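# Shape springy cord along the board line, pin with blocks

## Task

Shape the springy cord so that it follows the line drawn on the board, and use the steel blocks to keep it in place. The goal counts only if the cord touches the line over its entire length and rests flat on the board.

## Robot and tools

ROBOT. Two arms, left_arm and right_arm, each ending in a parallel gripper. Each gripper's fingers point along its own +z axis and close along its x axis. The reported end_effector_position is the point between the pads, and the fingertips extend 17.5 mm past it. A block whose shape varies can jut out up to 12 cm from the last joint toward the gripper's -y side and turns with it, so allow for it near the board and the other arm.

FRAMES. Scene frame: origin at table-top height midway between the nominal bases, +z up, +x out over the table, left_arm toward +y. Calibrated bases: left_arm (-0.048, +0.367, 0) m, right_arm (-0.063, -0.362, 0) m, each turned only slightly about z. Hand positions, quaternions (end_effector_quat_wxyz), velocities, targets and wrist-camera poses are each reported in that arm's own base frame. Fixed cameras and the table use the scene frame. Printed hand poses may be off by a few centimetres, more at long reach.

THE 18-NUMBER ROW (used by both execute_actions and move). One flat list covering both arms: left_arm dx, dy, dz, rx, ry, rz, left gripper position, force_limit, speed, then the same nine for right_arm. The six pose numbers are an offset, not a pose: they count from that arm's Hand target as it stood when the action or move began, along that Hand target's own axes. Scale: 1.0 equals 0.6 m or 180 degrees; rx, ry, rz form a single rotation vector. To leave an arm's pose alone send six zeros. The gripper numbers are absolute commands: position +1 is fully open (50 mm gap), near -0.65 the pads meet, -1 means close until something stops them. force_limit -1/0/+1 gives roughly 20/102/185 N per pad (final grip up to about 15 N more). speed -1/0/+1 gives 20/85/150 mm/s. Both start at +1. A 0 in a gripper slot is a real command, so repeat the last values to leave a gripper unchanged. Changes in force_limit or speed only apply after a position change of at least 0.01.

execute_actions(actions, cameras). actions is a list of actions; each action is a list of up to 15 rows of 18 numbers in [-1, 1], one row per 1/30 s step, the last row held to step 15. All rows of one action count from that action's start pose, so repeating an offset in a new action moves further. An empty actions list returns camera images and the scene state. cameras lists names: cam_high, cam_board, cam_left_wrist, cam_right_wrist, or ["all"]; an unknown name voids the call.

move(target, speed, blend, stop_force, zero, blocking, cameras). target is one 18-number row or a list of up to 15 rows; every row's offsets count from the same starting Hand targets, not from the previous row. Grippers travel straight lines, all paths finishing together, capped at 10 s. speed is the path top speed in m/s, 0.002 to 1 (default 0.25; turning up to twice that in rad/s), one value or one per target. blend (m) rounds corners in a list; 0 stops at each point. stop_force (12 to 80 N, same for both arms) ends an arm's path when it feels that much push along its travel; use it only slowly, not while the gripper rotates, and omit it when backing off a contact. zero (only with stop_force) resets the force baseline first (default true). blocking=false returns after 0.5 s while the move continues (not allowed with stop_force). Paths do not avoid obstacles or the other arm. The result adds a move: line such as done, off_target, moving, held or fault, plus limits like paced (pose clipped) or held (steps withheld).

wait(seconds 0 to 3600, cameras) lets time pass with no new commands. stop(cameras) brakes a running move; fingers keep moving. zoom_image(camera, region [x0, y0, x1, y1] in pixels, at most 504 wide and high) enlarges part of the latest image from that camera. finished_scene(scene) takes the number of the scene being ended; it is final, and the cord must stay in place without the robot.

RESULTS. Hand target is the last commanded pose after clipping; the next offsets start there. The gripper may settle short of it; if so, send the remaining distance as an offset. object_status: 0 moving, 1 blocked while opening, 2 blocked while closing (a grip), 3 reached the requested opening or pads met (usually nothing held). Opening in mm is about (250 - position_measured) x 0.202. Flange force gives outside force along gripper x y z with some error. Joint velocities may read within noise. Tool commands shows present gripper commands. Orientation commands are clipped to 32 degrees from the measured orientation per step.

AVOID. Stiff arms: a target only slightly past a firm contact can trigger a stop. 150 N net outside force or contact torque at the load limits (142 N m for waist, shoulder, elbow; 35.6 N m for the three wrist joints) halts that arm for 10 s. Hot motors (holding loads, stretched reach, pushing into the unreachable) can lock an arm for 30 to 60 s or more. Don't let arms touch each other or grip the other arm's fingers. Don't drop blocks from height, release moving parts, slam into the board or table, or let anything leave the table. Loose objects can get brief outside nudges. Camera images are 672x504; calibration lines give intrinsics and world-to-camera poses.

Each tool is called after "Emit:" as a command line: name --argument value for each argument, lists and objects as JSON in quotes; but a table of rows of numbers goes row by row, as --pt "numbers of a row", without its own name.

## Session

Emit:
execute_actions --actions '[]'

Scene clock: 0.00 s.
left_arm: end_effector_position=(+0.5198, +0.1142, +0.3627) position_measured=3 object_status=3 end_effector_quat_wxyz=(-0.350, +0.181, +0.868, +0.304) | right_arm: end_effector_position=(+0.7122, -0.0032, +0.2137) position_measured=4 object_status=3 end_effector_quat_wxyz=(-0.444, +0.859, +0.205, +0.152)
Joint positions: left_arm=[-0.034 0.611 0.911 -1.019 -2.298 0.645] | right_arm=[-0.266 0.806 0.872 -0.979 -1.748 -0.966]
Joint velocities: within noise
Flange force (N): no reading
Hand target: left_arm +0.5198, +0.1142, +0.3627; -0.350, +0.181, +0.868, +0.304 | right_arm +0.7122, -0.0032, +0.2137; -0.444, +0.859, +0.205, +0.152
Tool commands: left_gripper/position=+1.0 left_gripper/force_limit=+1.0 left_gripper/speed=+1.0 right_gripper/position=+0.992157 right_gripper/force_limit=+1.0 right_gripper/speed=+1.0
camera_calibration:
cam_left_wrist: T_world_to_cam=[[-0.69564, 0.11776, 0.70867, 0.10208], [0.6544, 0.51086, 0.55748, -0.56188], [-0.29638, 0.85156, -0.43244, 0.33823]] pos_world=[0.53895, -0.013, 0.38715]
cam_right_wrist: T_world_to_cam=[[0.87297, 0.23999, 0.42465, -0.70288], [0.43996, -0.76331, -0.47307, -0.18238], [0.21061, 0.59981, -0.77193, 0.13891]] pos_world=[0.66458, -0.05385, 0.31943]

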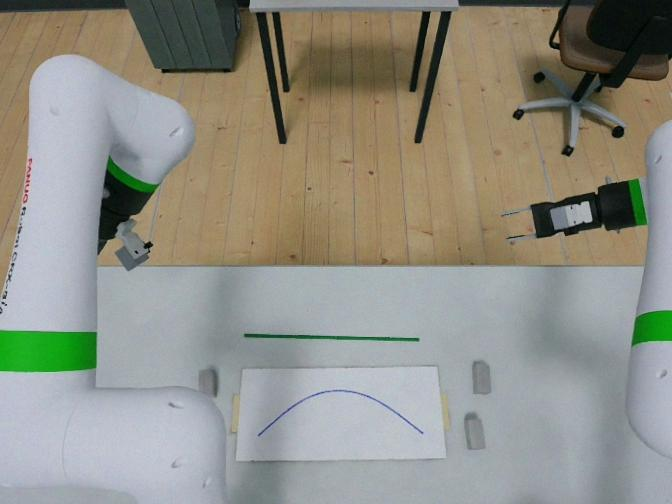

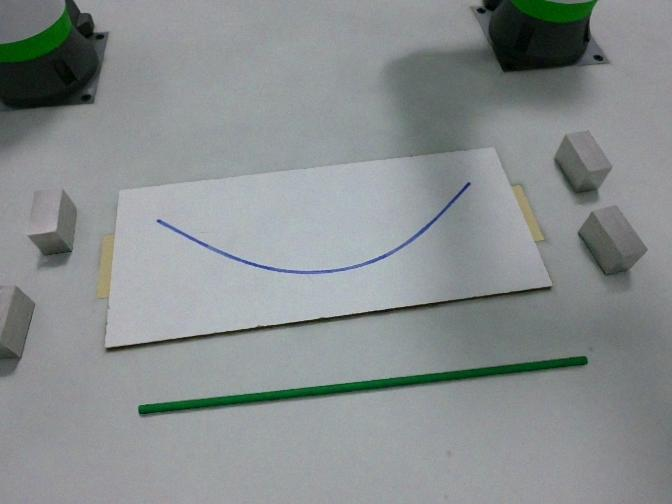

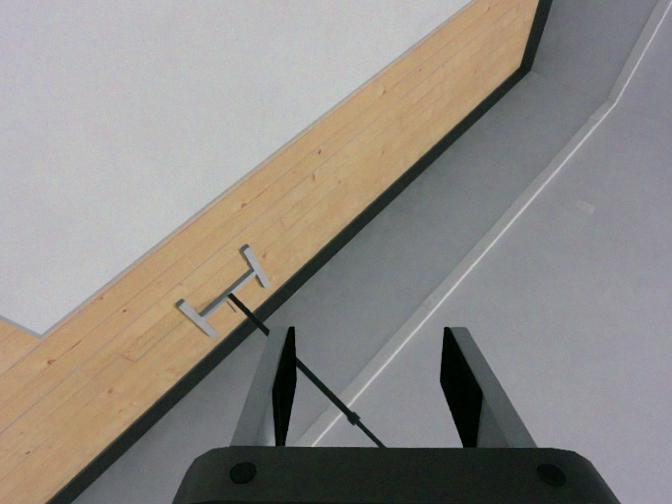

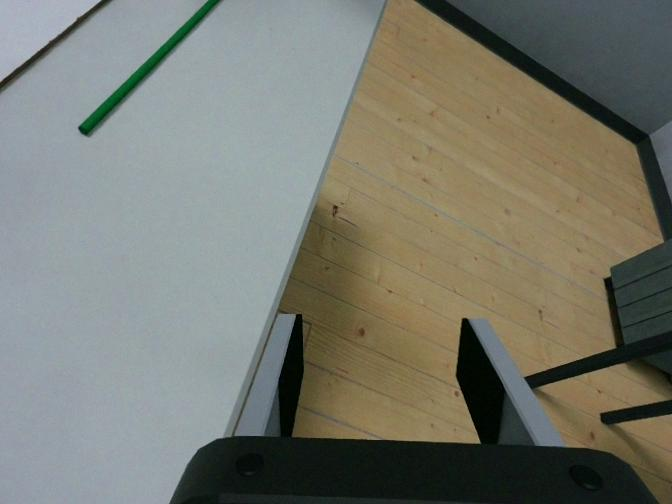

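Emit:
move --target '[0.098,-0.262,0.123,0.358,-0.026,-0.574,1,1,1,-0.435,-0.297,0.038,-0.143,-0.293,-0.321,1,1,1]' --cameras '["all"]'

Scene clock: 21.20 s.
left_arm: end_effector_position=(+0.3598, +0.0506, +0.2998) position_measured=3 object_status=3 end_effector_quat_wxyz=(+0.000, +0.706, -0.708, +0.000) | right_arm: end_effector_position=(+0.4003, +0.0520, +0.2098) position_measured=3 object_status=3 end_effector_quat_wxyz=(+0.000, +0.707, +0.707, +0.000)
Joint positions: left_arm=[0.506 -0.222 -0.153 0 -1.638 2.633] | right_arm=[0.457 -0.103 -0.262 -0.001 -1.412 -0.457]
Flange force (N): left_arm=[-0.7 2.5 6.1] | right_arm=[-0.4 1.3 3.0]
Hand target: left_arm +0.3598, +0.0506, +0.2999; +0.000, +0.706, -0.708, +0.000 | right_arm +0.4003, +0.0520, +0.2098; +0.000, +0.707, +0.707, +0.000
Off the commanded pose: left_arm 0.000 m, 0 deg | right_arm 0.000 m, 0 deg.
move: done
cam_left_wrist: T_world_to_cam=[[-0.00778, -0.99981, -0.01789, 0.06968], [-0.95129, 0.00188, 0.3083, 0.28856], [-0.30821, 0.01941, -0.95112, 0.51963]] pos_world=[0.4352, 0.05904, 0.40652]
cam_right_wrist: T_world_to_cam=[[0.00375, 0.99955, -0.02984, -0.03837], [0.94443, 0.00627, 0.32865, -0.41492], [0.32869, -0.02941, -0.94398, 0.19013]] pos_world=[0.32951, 0.04655, 0.3147]

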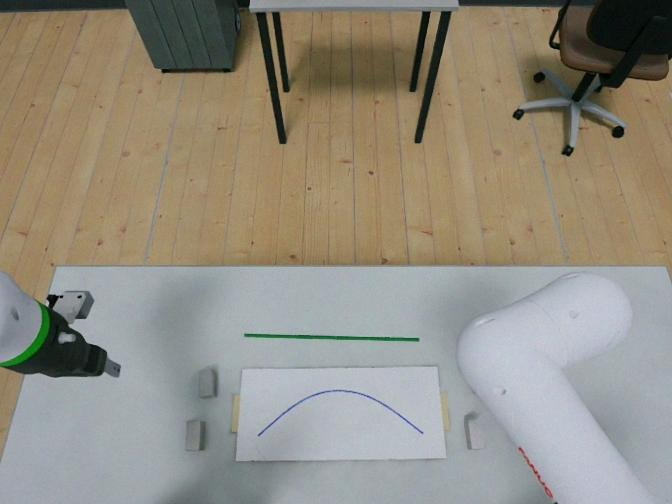

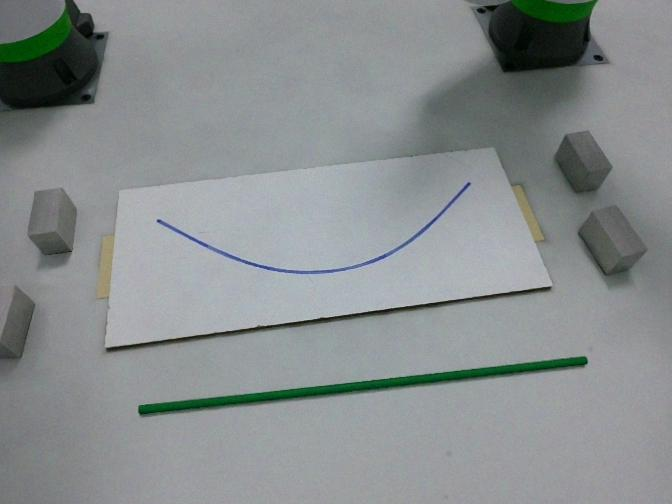

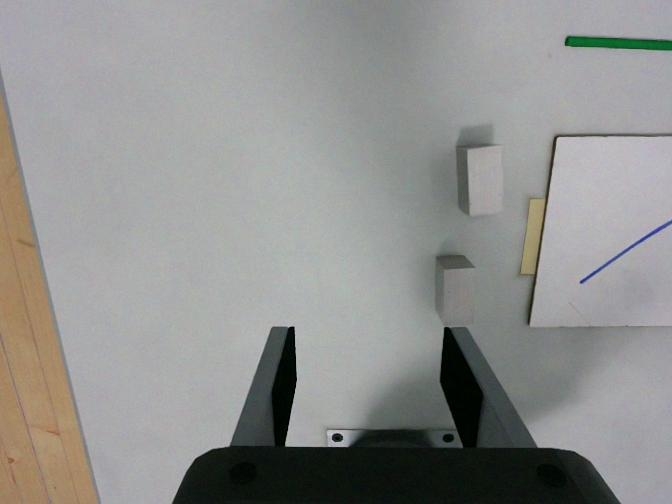

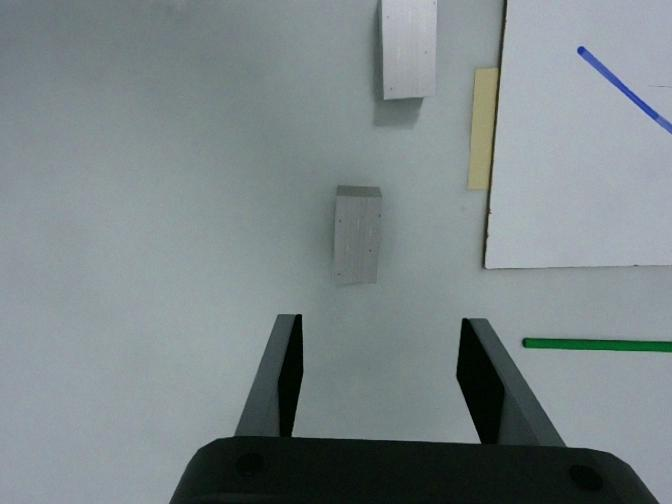

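Emit:
move --pt "0.2 0.01 0.05 0 0 0.667 1 1 1 0.002 0.027 0.1 0 0 0.0055 1 1 1" --pt "0.45 0.02 0.1 0 0 -0.667 1 1 1 0.002 0.027 0.15 0 0 0.0055 1 1 1" --pt "0.683 0.025 0.167 0 0 0 1 1 1 0.002 0.027 0.2 0 0 0.0055 1 1 1" --speed 0.5 --blend '[0.03,0.03,0]' --cameras '["all"]'

Emit:
zoom_image --camera "cam_left_wrist" --region '[0, 100, 504, 400]'

Scene clock: 47.17 s.
left_arm: end_effector_position=(+0.3438, -0.3592, +0.1996) position_measured=3 object_status=3 end_effector_quat_wxyz=(+0.000, +0.706, -0.708, +0.000) | right_arm: end_effector_position=(+0.4163, +0.0533, +0.0898) position_measured=3 object_status=3 end_effector_quat_wxyz=(+0.000, +0.714, +0.701, +0.000)
Joint positions: left_arm=[-0.543 0.139 -0.041 -0.001 -1.39 -2.601] | right_arm=[0.442 0.034 -0.425 -0.001 -1.113 -0.459]
Flange force (N): left_arm=[-3.4 1.9 6.4] | right_arm=[-0.7 1.9 3.7]
Hand target: left_arm +0.3438, -0.3592, +0.1996; +0.000, +0.706, -0.708, +0.000 | right_arm +0.4163, +0.0533, +0.0898; +0.000, +0.714, +0.701, +0.000
Off the commanded pose: left_arm 0.000 m, 0 deg | right_arm 0.000 m, 0 deg.
move: done
cam_left_wrist: T_world_to_cam=[[-0.00778, -0.99981, -0.01789, -0.34196], [-0.95132, 0.00188, 0.30821, 0.30504], [-0.30811, 0.01942, -0.95115, 0.42733]] pos_world=[0.4192, -0.35076, 0.30632]
cam_right_wrist: T_world_to_cam=[[0.02097, 0.99933, -0.02982, -0.0504], [0.94441, -0.01001, 0.32862, -0.38977], [0.3281, -0.03506, -0.94399, 0.07216]] pos_world=[0.34549, 0.04899, 0.1947]

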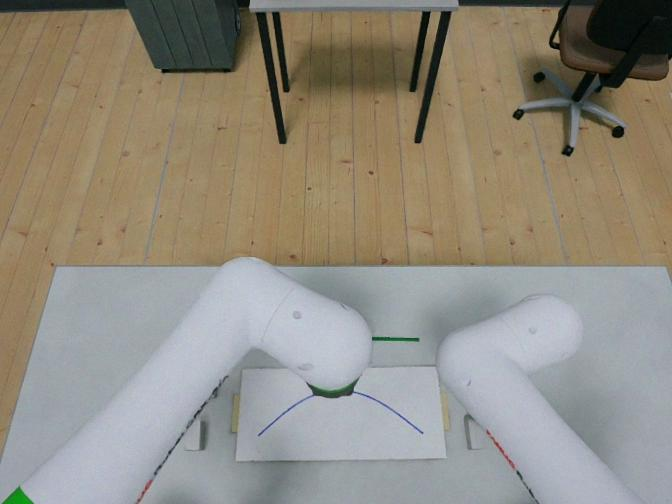

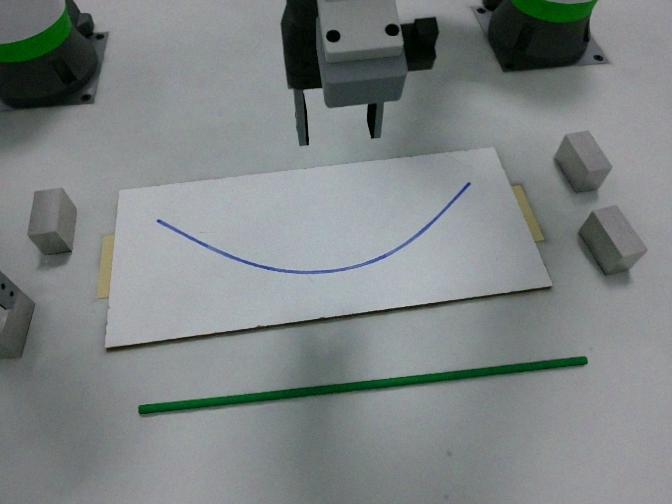

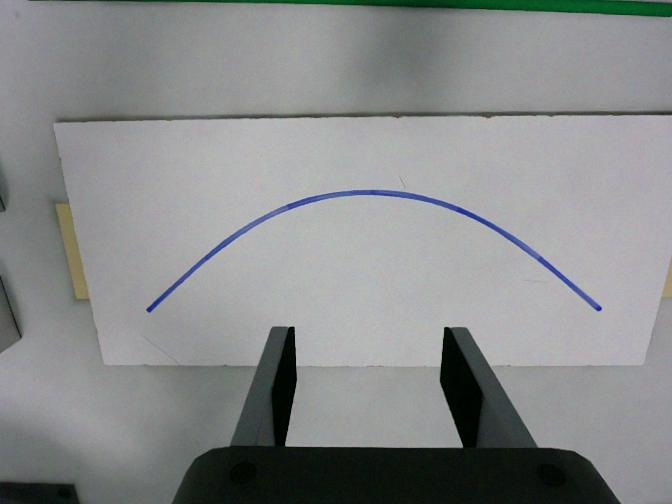

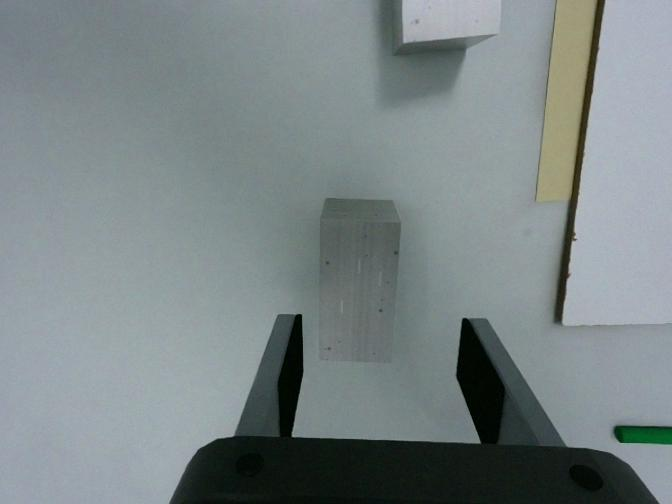

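Scaled by 1.000.

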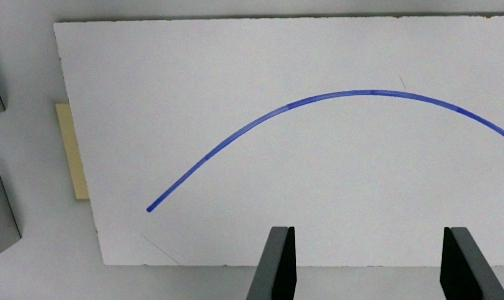

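Emit:
zoom_image --camera "cam_left_wrist" --region '[140, 170, 390, 320]'

Emit:
zoom_image --camera "cam_left_wrist" --region '[360, 170, 610, 320]'

Scaled by 2.016.

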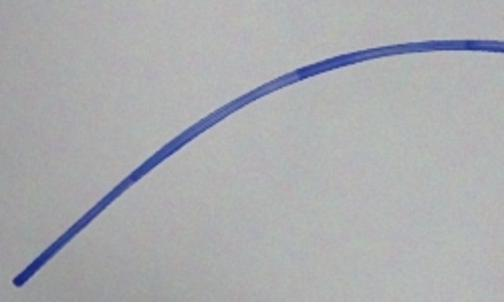

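Scaled by 2.016.

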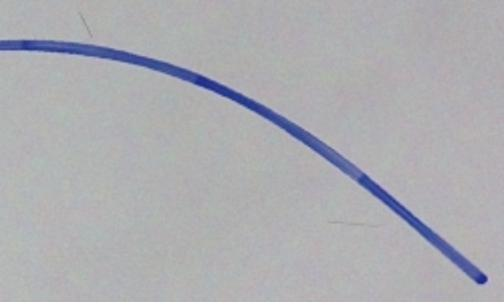

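Emit:
move --target '[-0.484,-0.067,0.183,0,0,-0.033,1,1,0,0,0,0,0,0,0,1,1,0]' --cameras '["cam_left_wrist"]'

Emit:
move --target '[0,0,0,0,0,0,1,1,0,-0.0035,0,0.0997,0,0,0,1,1,0]' --speed 0.08 --stop_force 15 --cameras '["cam_right_wrist"]'

Scene clock: 86.17 s.
left_arm: end_effector_position=(+0.3849, -0.0689, +0.0899) position_measured=3 object_status=3 end_effector_quat_wxyz=(+0.000, +0.742, -0.671, +0.000) | right_arm: end_effector_position=(+0.4163, +0.0533, +0.0898) position_measured=3 object_status=3 end_effector_quat_wxyz=(+0.000, +0.714, +0.701, +0.000)
Joint positions: left_arm=[0.162 -0.042 -0.5 0 -1.111 -3.203] | right_arm=[0.442 0.034 -0.425 -0.001 -1.113 -0.459]
Flange force (N): left_arm=[-1.2 2.9 5.9] | right_arm=[-0.6 1.9 3.0]
Hand target: left_arm +0.3849, -0.0689, +0.0899; +0.000, +0.742, -0.670, +0.000 | right_arm +0.4163, +0.0533, +0.0898; +0.000, +0.714, +0.701, +0.000
Off the commanded pose: left_arm 0.000 m, 0 deg | right_arm 0.000 m, 0 deg.
move: done
cam_left_wrist: T_world_to_cam=[[0.09575, -0.99525, -0.01778, -0.09293], [-0.9464, -0.09656, 0.30822, 0.36867], [-0.30847, -0.01268, -0.95115, 0.32792]] pos_world=[0.45897, -0.05273, 0.19662]

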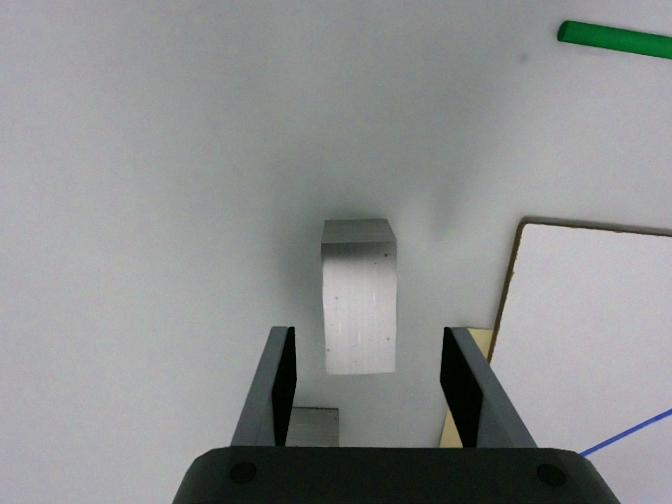

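Scene clock: 87.57 s.
left_arm: end_effector_position=(+0.3849, -0.0689, +0.0899) position_measured=3 object_status=3 end_effector_quat_wxyz=(+0.000, +0.742, -0.670, +0.000) | right_arm: end_effector_position=(+0.4162, +0.0512, +0.0300) position_measured=3 object_status=3 end_effector_quat_wxyz=(-0.001, +0.714, +0.701, +0.000)
Joint positions: left_arm=[0.162 -0.042 -0.5 0 -1.111 -3.203] | right_arm=[0.437 0.116 -0.497 -0.001 -0.958 -0.455]
Flange force (N): left_arm=[-1.1 2.0 5.5] | right_arm=[-0.5 1.5 3.1]
Hand target: left_arm +0.3849, -0.0689, +0.0899; +0.000, +0.742, -0.670, +0.000 | right_arm +0.4162, +0.0512, +0.0300; +0.000, +0.714, +0.701, +0.000
Off the commanded pose: left_arm 0.000 m, 0 deg | right_arm 0.000 m, 0 deg.
move: done
cam_right_wrist: T_world_to_cam=[[0.02097, 0.99933, -0.02982, -0.05018], [0.94441, -0.01001, 0.32862, -0.37002], [0.3281, -0.03506, -0.94399, 0.01558]] pos_world=[0.34539, 0.04699, 0.1348]

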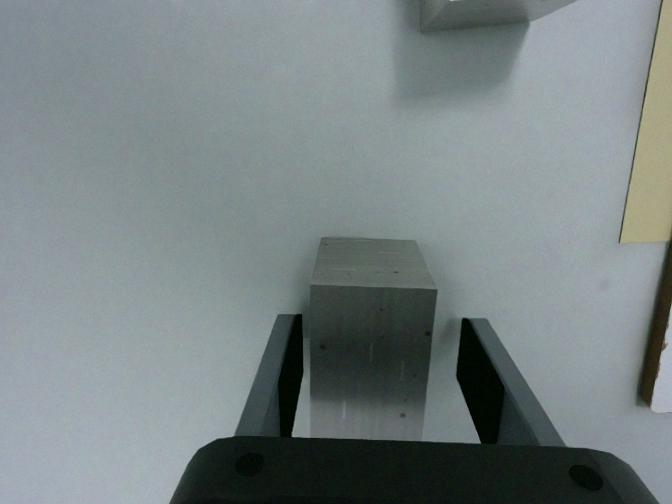

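Emit:
move --target '[-0.002,0,0.0998,0,0,0,1,1,0,0,0,0,0,0,0,1,1,0]' --speed 0.08 --stop_force 15

Emit:
move --target '[0,0,0,0,0,0,-1,-0.5,-0.8,0,0,0,0,0,0,-1,-0.5,-0.8]'

Emit:
move --target '[0,0,-0.2,0,0,0,-1,-0.5,-0.8,0,0,-0.2,0,0,0,-1,-0.5,-0.8]' --speed 0.15 --cameras '["cam_left_wrist","cam_right_wrist","cam_board"]'

Scene clock: 94.30 s.
left_arm: end_effector_position=(+0.3848, -0.0677, +0.0300) position_measured=3 object_status=3 end_effector_quat_wxyz=(+0.000, +0.742, -0.671, +0.000) | right_arm: end_effector_position=(+0.4162, +0.0512, +0.0300) position_measured=3 object_status=3 end_effector_quat_wxyz=(+0.000, +0.714, +0.701, +0.000)
Joint positions: left_arm=[0.165 0.045 -0.576 0 -0.949 -3.206] | right_arm=[0.437 0.116 -0.497 -0.001 -0.958 -0.455]
Flange force (N): left_arm=[-2.2 3.2 4.8] | right_arm=[-0.4 2.3 3.4]
Hand target: left_arm +0.3848, -0.0677, +0.0300; +0.000, +0.742, -0.670, +0.000 | right_arm +0.4162, +0.0512, +0.0300; +0.000, +0.714, +0.701, +0.000
Off the commanded pose: left_arm 0.000 m, 0 deg | right_arm 0.000 m, 0 deg.
move: done

Scene clock: 95.13 s.
left_arm: end_effector_position=(+0.3848, -0.0677, +0.0300) position_measured=103 object_status=2 end_effector_quat_wxyz=(+0.000, +0.742, -0.670, +0.000) | right_arm: end_effector_position=(+0.4162, +0.0512, +0.0300) position_measured=104 object_status=2 end_effector_quat_wxyz=(+0.000, +0.714, +0.701, +0.000)
Joint positions: left_arm=[0.165 0.045 -0.576 0 -0.949 -3.206] | right_arm=[0.437 0.116 -0.497 -0.001 -0.958 -0.455]
Flange force (N): left_arm=[-1.9 2.2 5.2] | right_arm=[-1.3 0.9 2.7]
Hand target: left_arm +0.3848, -0.0677, +0.0300; +0.000, +0.742, -0.670, +0.000 | right_arm +0.4162, +0.0512, +0.0300; +0.000, +0.714, +0.701, +0.000
Off the commanded pose: left_arm 0.000 m, 0 deg | right_arm 0.000 m, 0 deg.
move: done

Scene clock: 96.27 s.
left_arm: end_effector_position=(+0.3847, -0.0677, +0.1500) position_measured=103 object_status=2 end_effector_quat_wxyz=(+0.000, +0.742, -0.671, +0.000) | right_arm: end_effector_position=(+0.4163, +0.0511, +0.1500) position_measured=104 object_status=2 end_effector_quat_wxyz=(+0.000, +0.714, +0.701, +0.000)
Joint positions: left_arm=[0.165 -0.104 -0.407 0 -1.267 -3.206] | right_arm=[0.437 -0.026 -0.334 -0.001 -1.264 -0.455]
Flange force (N): left_arm=[-1.6 2.3 11.5] | right_arm=[-0.4 2.2 8.1]
Hand target: left_arm +0.3847, -0.0677, +0.1500; +0.000, +0.742, -0.670, +0.000 | right_arm +0.4164, +0.0511, +0.1500; +0.000, +0.714, +0.701, +0.000
Off the commanded pose: left_arm 0.000 m, 0 deg | right_arm 0.000 m, 0 deg.
move: done
cam_left_wrist: T_world_to_cam=[[0.09575, -0.99525, -0.01778, -0.09064], [-0.9464, -0.09656, 0.30822, 0.35008], [-0.30847, -0.01268, -0.95115, 0.38504]] pos_world=[0.45877, -0.05153, 0.25672]
cam_right_wrist: T_world_to_cam=[[0.02097, 0.99933, -0.02982, -0.04651], [0.94438, -0.01001, 0.32871, -0.40956], [0.32819, -0.03506, -0.94396, 0.12878]] pos_world=[0.34549, 0.04689, 0.2548]
Images, in order (width x height): cam_board 672x504, cam_left_wrist 672x504, cam_right_wrist 672x504.

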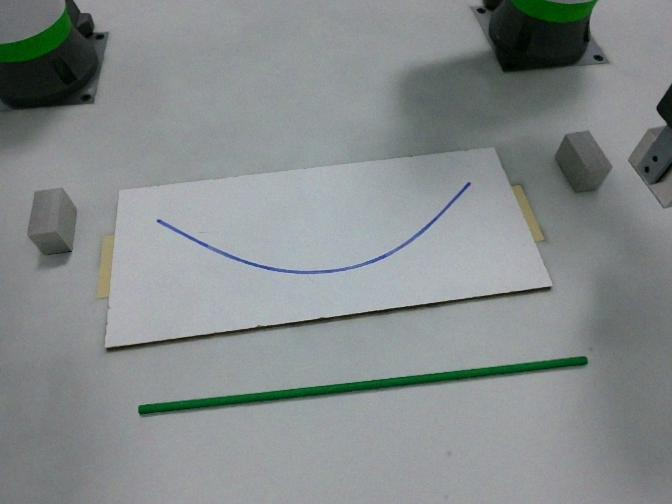

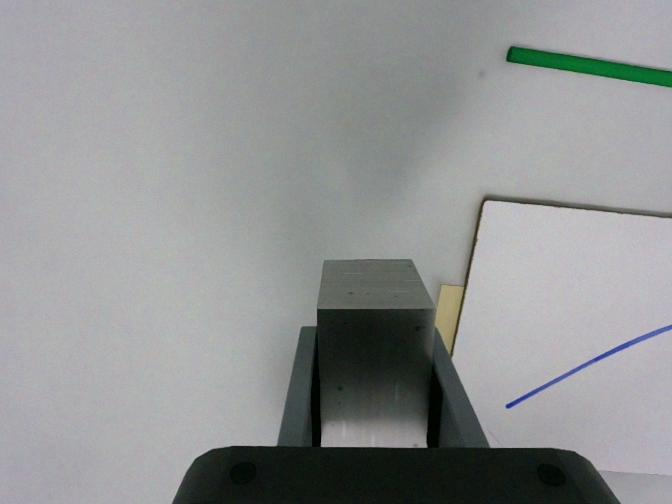

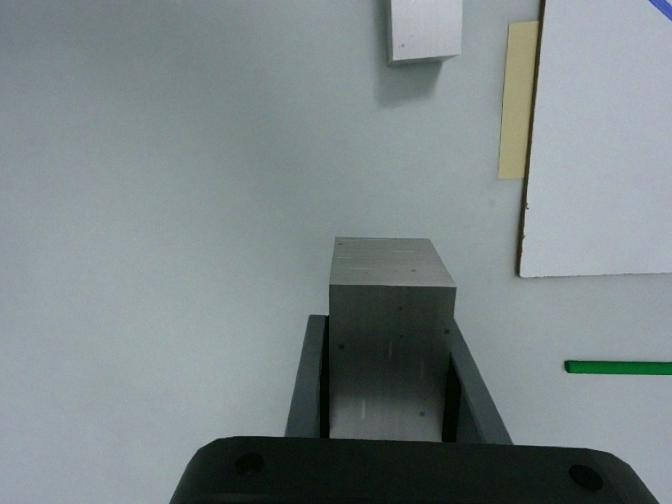

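Emit:
move --pt "0.453 0.1327 0 0 0 -0.04 -1 -0.5 -0.8 0 0 0 0 0 0 -1 -0.5 -0.8" --pt "0.453 0.1327 0.183 0 0 -0.04 -1 -0.5 -0.8 0 0 0 0 0 0 -1 -0.5 -0.8" --cameras '["cam_left_wrist","cam_board"]'

Emit:
zoom_image --camera "cam_board" --region '[270, 200, 400, 290]'

Scene clock: 102.03 s.
left_arm: end_effector_position=(+0.3330, -0.3462, +0.0402) position_measured=103 object_status=2 end_effector_quat_wxyz=(+0.000, +0.783, -0.623, +0.000) | right_arm: end_effector_position=(+0.4164, +0.0511, +0.1500) position_measured=104 object_status=2 end_effector_quat_wxyz=(+0.000, +0.714, +0.701, +0.000)
Joint positions: left_arm=[-0.531 0.241 -0.319 -0.001 -1.01 -2.383] | right_arm=[0.437 -0.026 -0.334 -0.001 -1.264 -0.455]
Flange force (N): left_arm=[-2.0 0.3 11.5] | right_arm=[-0.3 1.5 8.2]
Hand target: left_arm +0.3330, -0.3461, +0.0401; +0.000, +0.783, -0.623, +0.000 | right_arm +0.4164, +0.0511, +0.1500; +0.000, +0.714, +0.701, +0.000
Off the commanded pose: left_arm 0.000 m, 0 deg | right_arm 0.000 m, 0 deg.
move: done
cam_left_wrist: T_world_to_cam=[[0.2198, -0.97538, -0.01769, -0.39921], [-0.92683, -0.21445, 0.30821, 0.2608], [-0.30441, -0.05135, -0.95115, 0.24629]] pos_world=[0.40444, -0.32081, 0.14682]
Images, in order (width x height): cam_board 672x504, cam_left_wrist 672x504.

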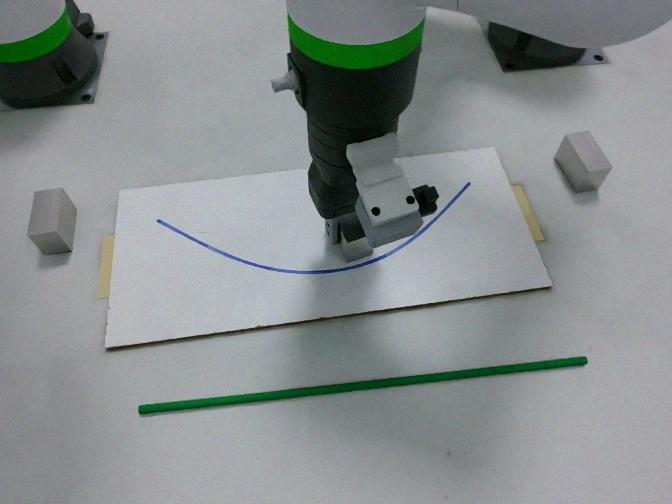

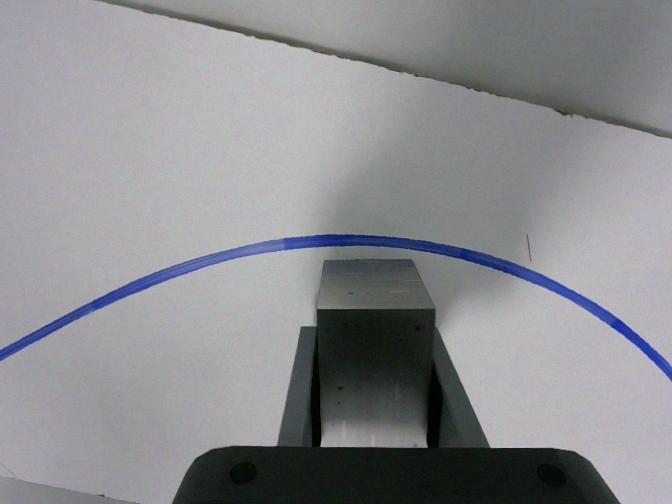

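Scaled by 3.877.

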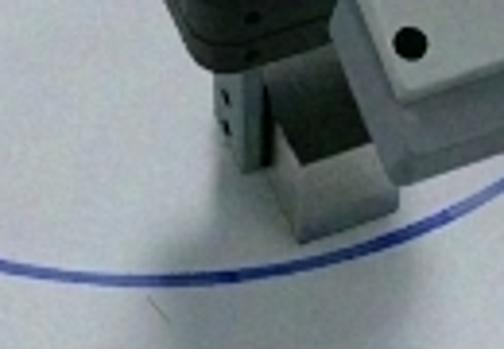

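Emit:
move --target '[0,-0.0017,0.02,0,0,0,-1,-0.5,-0.8,0,0,0,0,0,0,-1,-0.5,-0.8]' --speed 0.008 --stop_force 12

Emit:
move --target '[0,0,-0.0012,0,0,0,0.62,-0.5,-0.9,0,0,0,0,0,0,-1,-0.5,-0.8]'

Emit:
move --target '[0,0,-0.2,0,0,0,0.62,-0.5,-0.9,0,0,0,0,0,0,-1,-0.5,-0.8]' --speed 0.2 --cameras '["cam_left_wrist","cam_board"]'

Emit:
zoom_image --camera "cam_board" --region '[270, 200, 400, 290]'

Scene clock: 111.73 s.
left_arm: end_effector_position=(+0.3333, -0.3461, +0.0365) position_measured=103 object_status=2 end_effector_quat_wxyz=(+0.000, +0.783, -0.623, +0.000) | right_arm: end_effector_position=(+0.4164, +0.0511, +0.1500) position_measured=104 object_status=2 end_effector_quat_wxyz=(+0.000, +0.714, +0.701, +0.000)
Joint positions: left_arm=[-0.531 0.246 -0.322 -0.001 -1.001 -2.384] | right_arm=[0.437 -0.026 -0.334 -0.001 -1.264 -0.455]
Flange force (N): left_arm=[-13.7 5.5 -18.0] | right_arm=[-0.7 1.8 8.4]
Hand target: left_arm +0.3333, -0.3461, +0.0365; +0.000, +0.783, -0.623, +0.000 (not the last commanded pose) | right_arm +0.4164, +0.0511, +0.1500; +0.000, +0.714, +0.701, +0.000
Off the commanded pose: left_arm 0.008 m, 0 deg | right_arm 0.000 m, 0 deg.
move: contact (left_arm)

Scene clock: 112.30 s.
left_arm: end_effector_position=(+0.3333, -0.3461, +0.0372) position_measured=59 object_status=3 end_effector_quat_wxyz=(+0.000, +0.783, -0.623, +0.000) | right_arm: end_effector_position=(+0.4164, +0.0511, +0.1500) position_measured=104 object_status=2 end_effector_quat_wxyz=(+0.000, +0.714, +0.701, +0.000)
Joint positions: left_arm=[-0.531 0.245 -0.321 -0.001 -1.003 -2.384] | right_arm=[0.437 -0.026 -0.334 -0.001 -1.264 -0.455]
Flange force (N): left_arm=[-3.4 0.9 5.1] | right_arm=[-0.5 1.4 8.3]
Hand target: left_arm +0.3333, -0.3461, +0.0372; +0.000, +0.783, -0.623, +0.000 | right_arm +0.4164, +0.0511, +0.1500; +0.000, +0.714, +0.701, +0.000
Off the commanded pose: left_arm 0.000 m, 0 deg | right_arm 0.000 m, 0 deg.
move: done

Scene clock: 113.27 s.
left_arm: end_effector_position=(+0.3332, -0.3461, +0.1572) position_measured=59 object_status=3 end_effector_quat_wxyz=(+0.000, +0.783, -0.623, +0.000) | right_arm: end_effector_position=(+0.4164, +0.0511, +0.1500) position_measured=104 object_status=2 end_effector_quat_wxyz=(+0.000, +0.714, +0.701, +0.000)
Joint positions: left_arm=[-0.531 0.121 -0.163 -0.001 -1.287 -2.384] | right_arm=[0.437 -0.026 -0.334 -0.001 -1.264 -0.455]
Flange force (N): left_arm=[-3.7 1.3 5.7] | right_arm=[-0.2 1.5 8.3]
Hand target: left_arm +0.3332, -0.3461, +0.1572; +0.000, +0.783, -0.623, +0.000 | right_arm +0.4164, +0.0511, +0.1500; +0.000, +0.714, +0.701, +0.000
Off the commanded pose: left_arm 0.000 m, 0 deg | right_arm 0.000 m, 0 deg.
move: done
cam_left_wrist: T_world_to_cam=[[0.2197, -0.97541, -0.01768, -0.39708], [-0.92683, -0.21435, 0.3083, 0.22501], [-0.3045, -0.05135, -0.95113, 0.3578]] pos_world=[0.40474, -0.32071, 0.26392]
Images, in order (width x height): cam_board 672x504, cam_left_wrist 672x504.

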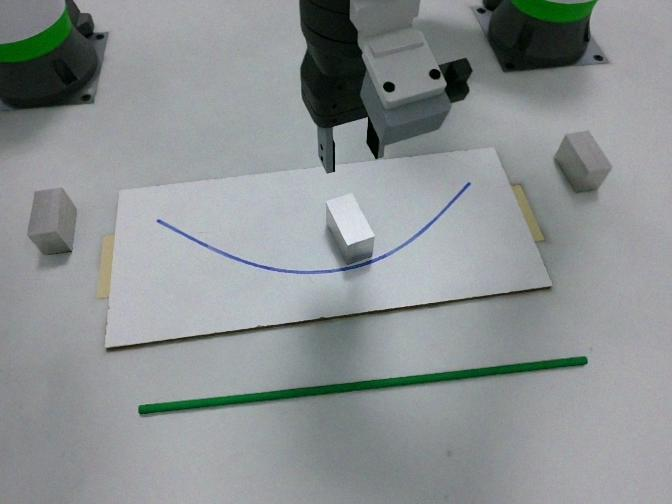

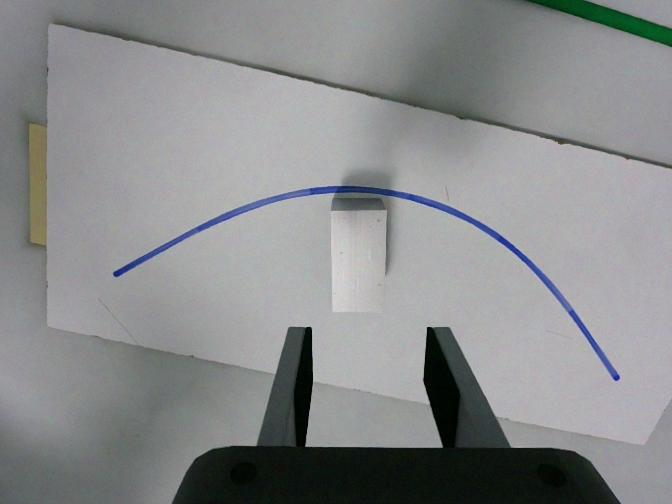

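Scaled by 3.877.

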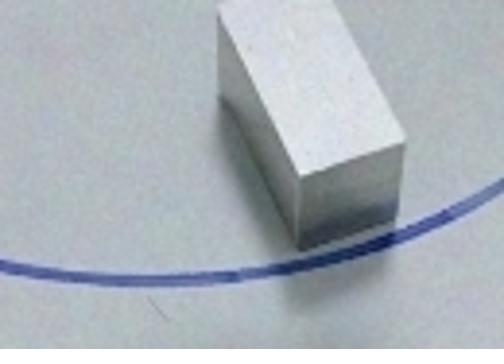

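Emit:
move --pt "-0.499 -0.0075 0.062 0 0 0.056 1 -0.5 0 0.15 -0.113 0 0 0 0.055 -1 -0.5 -0.8" --pt "-0.499 -0.0075 0.062 0 0 0.056 1 -0.5 0 0.505 -0.113 0 0 0 0.055 -1 -0.5 -0.8" --pt "-0.499 -0.0075 0.062 0 0 0.056 1 -0.5 0 0.505 -0.113 0.181 0 0 0.055 -1 -0.5 -0.8" --blend '[0.03,0.02,0]' --cameras '["all"]'

Emit:
zoom_image --camera "cam_board" --region '[250, 200, 400, 290]'

Scene clock: 125.80 s.
left_arm: end_effector_position=(+0.2703, -0.0533, +0.1200) position_measured=3 object_status=3 end_effector_quat_wxyz=(+0.000, +0.725, -0.689, +0.000) | right_arm: end_effector_position=(+0.3539, +0.3554, +0.0416) position_measured=104 object_status=2 end_effector_quat_wxyz=(+0.000, +0.771, +0.636, +0.000)
Joint positions: left_arm=[0.297 -0.425 -0.718 0 -1.277 -3.388] | right_arm=[1.049 0.288 -0.254 -0.001 -1.029 -1.239]
Flange force (N): left_arm=[-1.8 1.6 6.0] | right_arm=[-2.8 2.3 8.6]
Hand target: left_arm +0.2703, -0.0533, +0.1200; +0.000, +0.725, -0.689, +0.000 | right_arm +0.3540, +0.3554, +0.0415; +0.000, +0.771, +0.636, +0.000
Off the commanded pose: left_arm 0.000 m, 0 deg | right_arm 0.000 m, 0 deg.
move: done
cam_left_wrist: T_world_to_cam=[[0.04566, -0.9988, -0.01782, -0.05257], [-0.95003, -0.04893, 0.30829, 0.25604], [-0.30879, 0.00286, -0.95113, 0.32234]] pos_world=[0.34518, -0.0409, 0.22672]
cam_right_wrist: T_world_to_cam=[[0.19242, 0.98086, -0.02998, -0.40654], [0.92864, -0.17213, 0.32863, -0.24882], [0.31718, -0.09107, -0.94398, 0.08138]] pos_world=[0.28347, 0.36334, 0.1464]

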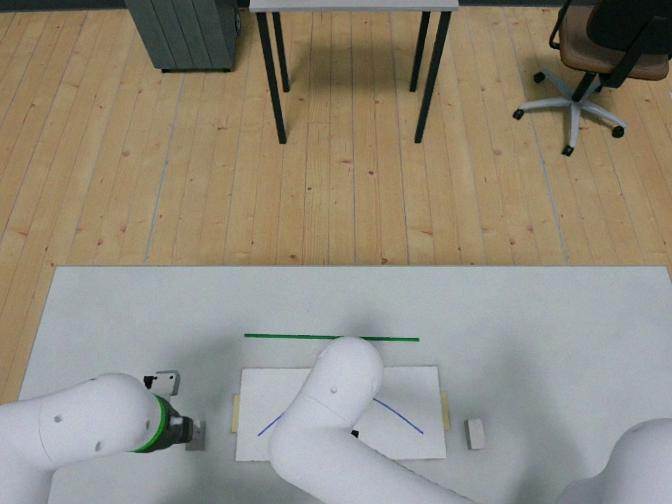

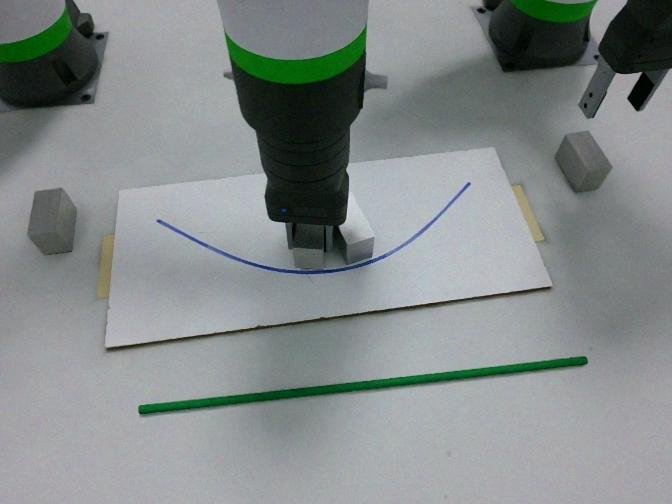

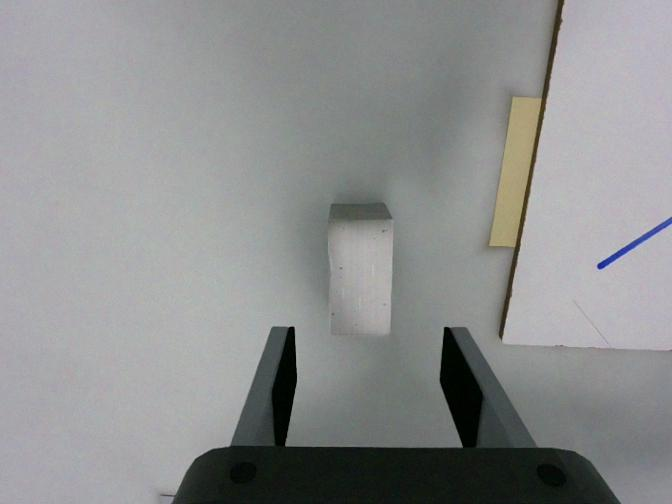

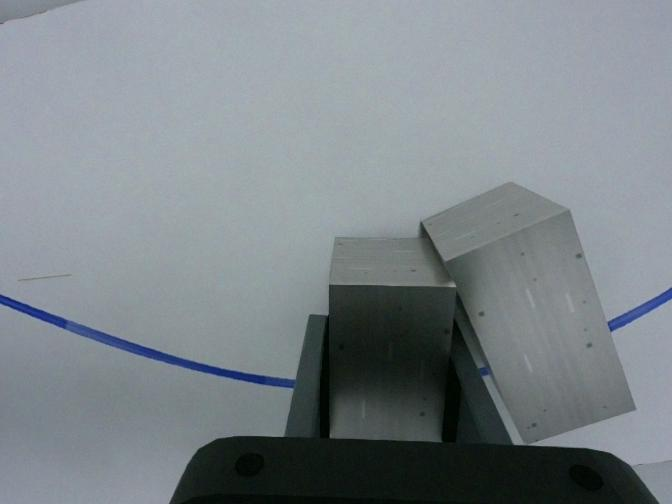

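Scaled by 3.360.

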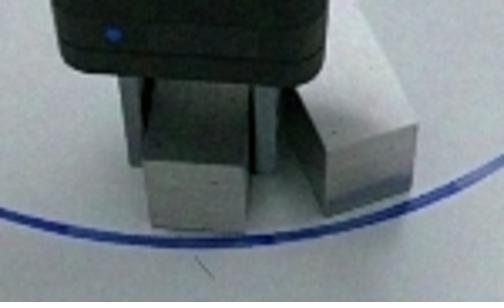

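Emit:
move --target '[0,-0.005,0.15,0,0,0,1,-0.5,0,-0.028,-0.0043,0,0,0,0,-1,-0.5,-0.8]' --speed 0.08 --stop_force 15

Emit:
move --target '[0,0,0,0,0,0,-1,-0.5,-0.8,0,0,0,0,0,0,-1,-0.5,-0.8]' --cameras '["cam_board","cam_right_wrist"]'

Emit:
zoom_image --camera "cam_board" --region '[250, 200, 400, 290]'

Scene clock: 139.37 s.
left_arm: end_effector_position=(+0.2734, -0.0531, +0.0300) position_measured=3 object_status=3 end_effector_quat_wxyz=(+0.000, +0.725, -0.689, +0.000) | right_arm: end_effector_position=(+0.3482, +0.3394, +0.0415) position_measured=104 object_status=2 end_effector_quat_wxyz=(+0.000, +0.771, +0.636, +0.000)
Joint positions: left_arm=[0.294 -0.284 -0.859 0 -0.994 -3.385] | right_arm=[1.042 0.254 -0.299 -0.001 -1.019 -1.233]
Flange force (N): left_arm=[-2.0 1.4 6.2] | right_arm=[0.2 1.1 8.4]
Hand target: left_arm +0.2734, -0.0532, +0.0300; +0.000, +0.725, -0.689, +0.000 | right_arm +0.3482, +0.3393, +0.0415; +0.000, +0.771, +0.636, +0.000
Off the commanded pose: left_arm 0.000 m, 0 deg | right_arm 0.000 m, 0 deg.
move: done

Scene clock: 140.20 s.
left_arm: end_effector_position=(+0.2734, -0.0532, +0.0300) position_measured=103 object_status=2 end_effector_quat_wxyz=(+0.000, +0.725, -0.689, +0.000) | right_arm: end_effector_position=(+0.3482, +0.3394, +0.0415) position_measured=104 object_status=2 end_effector_quat_wxyz=(+0.000, +0.771, +0.636, +0.000)
Joint positions: left_arm=[0.294 -0.284 -0.859 0 -0.994 -3.385] | right_arm=[1.042 0.254 -0.299 -0.001 -1.019 -1.233]
Flange force (N): left_arm=[-2.3 1.4 6.4] | right_arm=[0.3 1.0 8.8]
Hand target: left_arm +0.2734, -0.0532, +0.0300; +0.000, +0.725, -0.689, +0.000 | right_arm +0.3482, +0.3393, +0.0415; +0.000, +0.771, +0.636, +0.000
Off the commanded pose: left_arm 0.000 m, 0 deg | right_arm 0.000 m, 0 deg.
move: done
cam_right_wrist: T_world_to_cam=[[0.19253, 0.98083, -0.03004, -0.38977], [0.92862, -0.17222, 0.32865, -0.24624], [0.31718, -0.09117, -0.94397, 0.08176]] pos_world=[0.27777, 0.34734, 0.1464]

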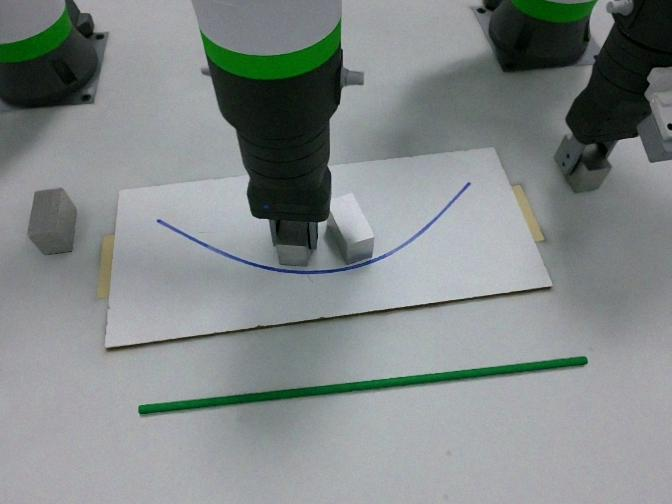

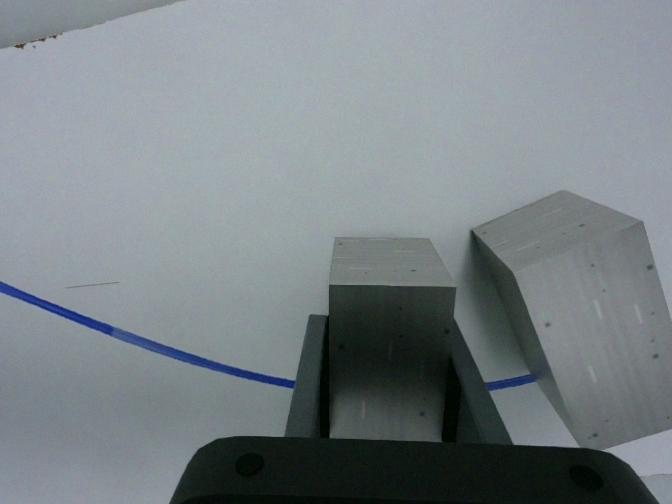

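Scaled by 3.360.

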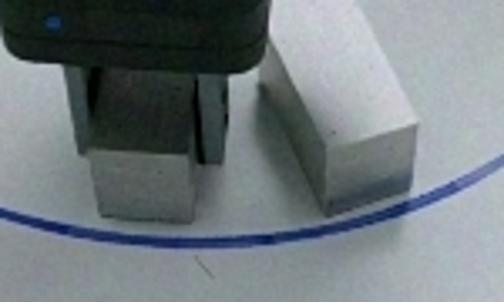

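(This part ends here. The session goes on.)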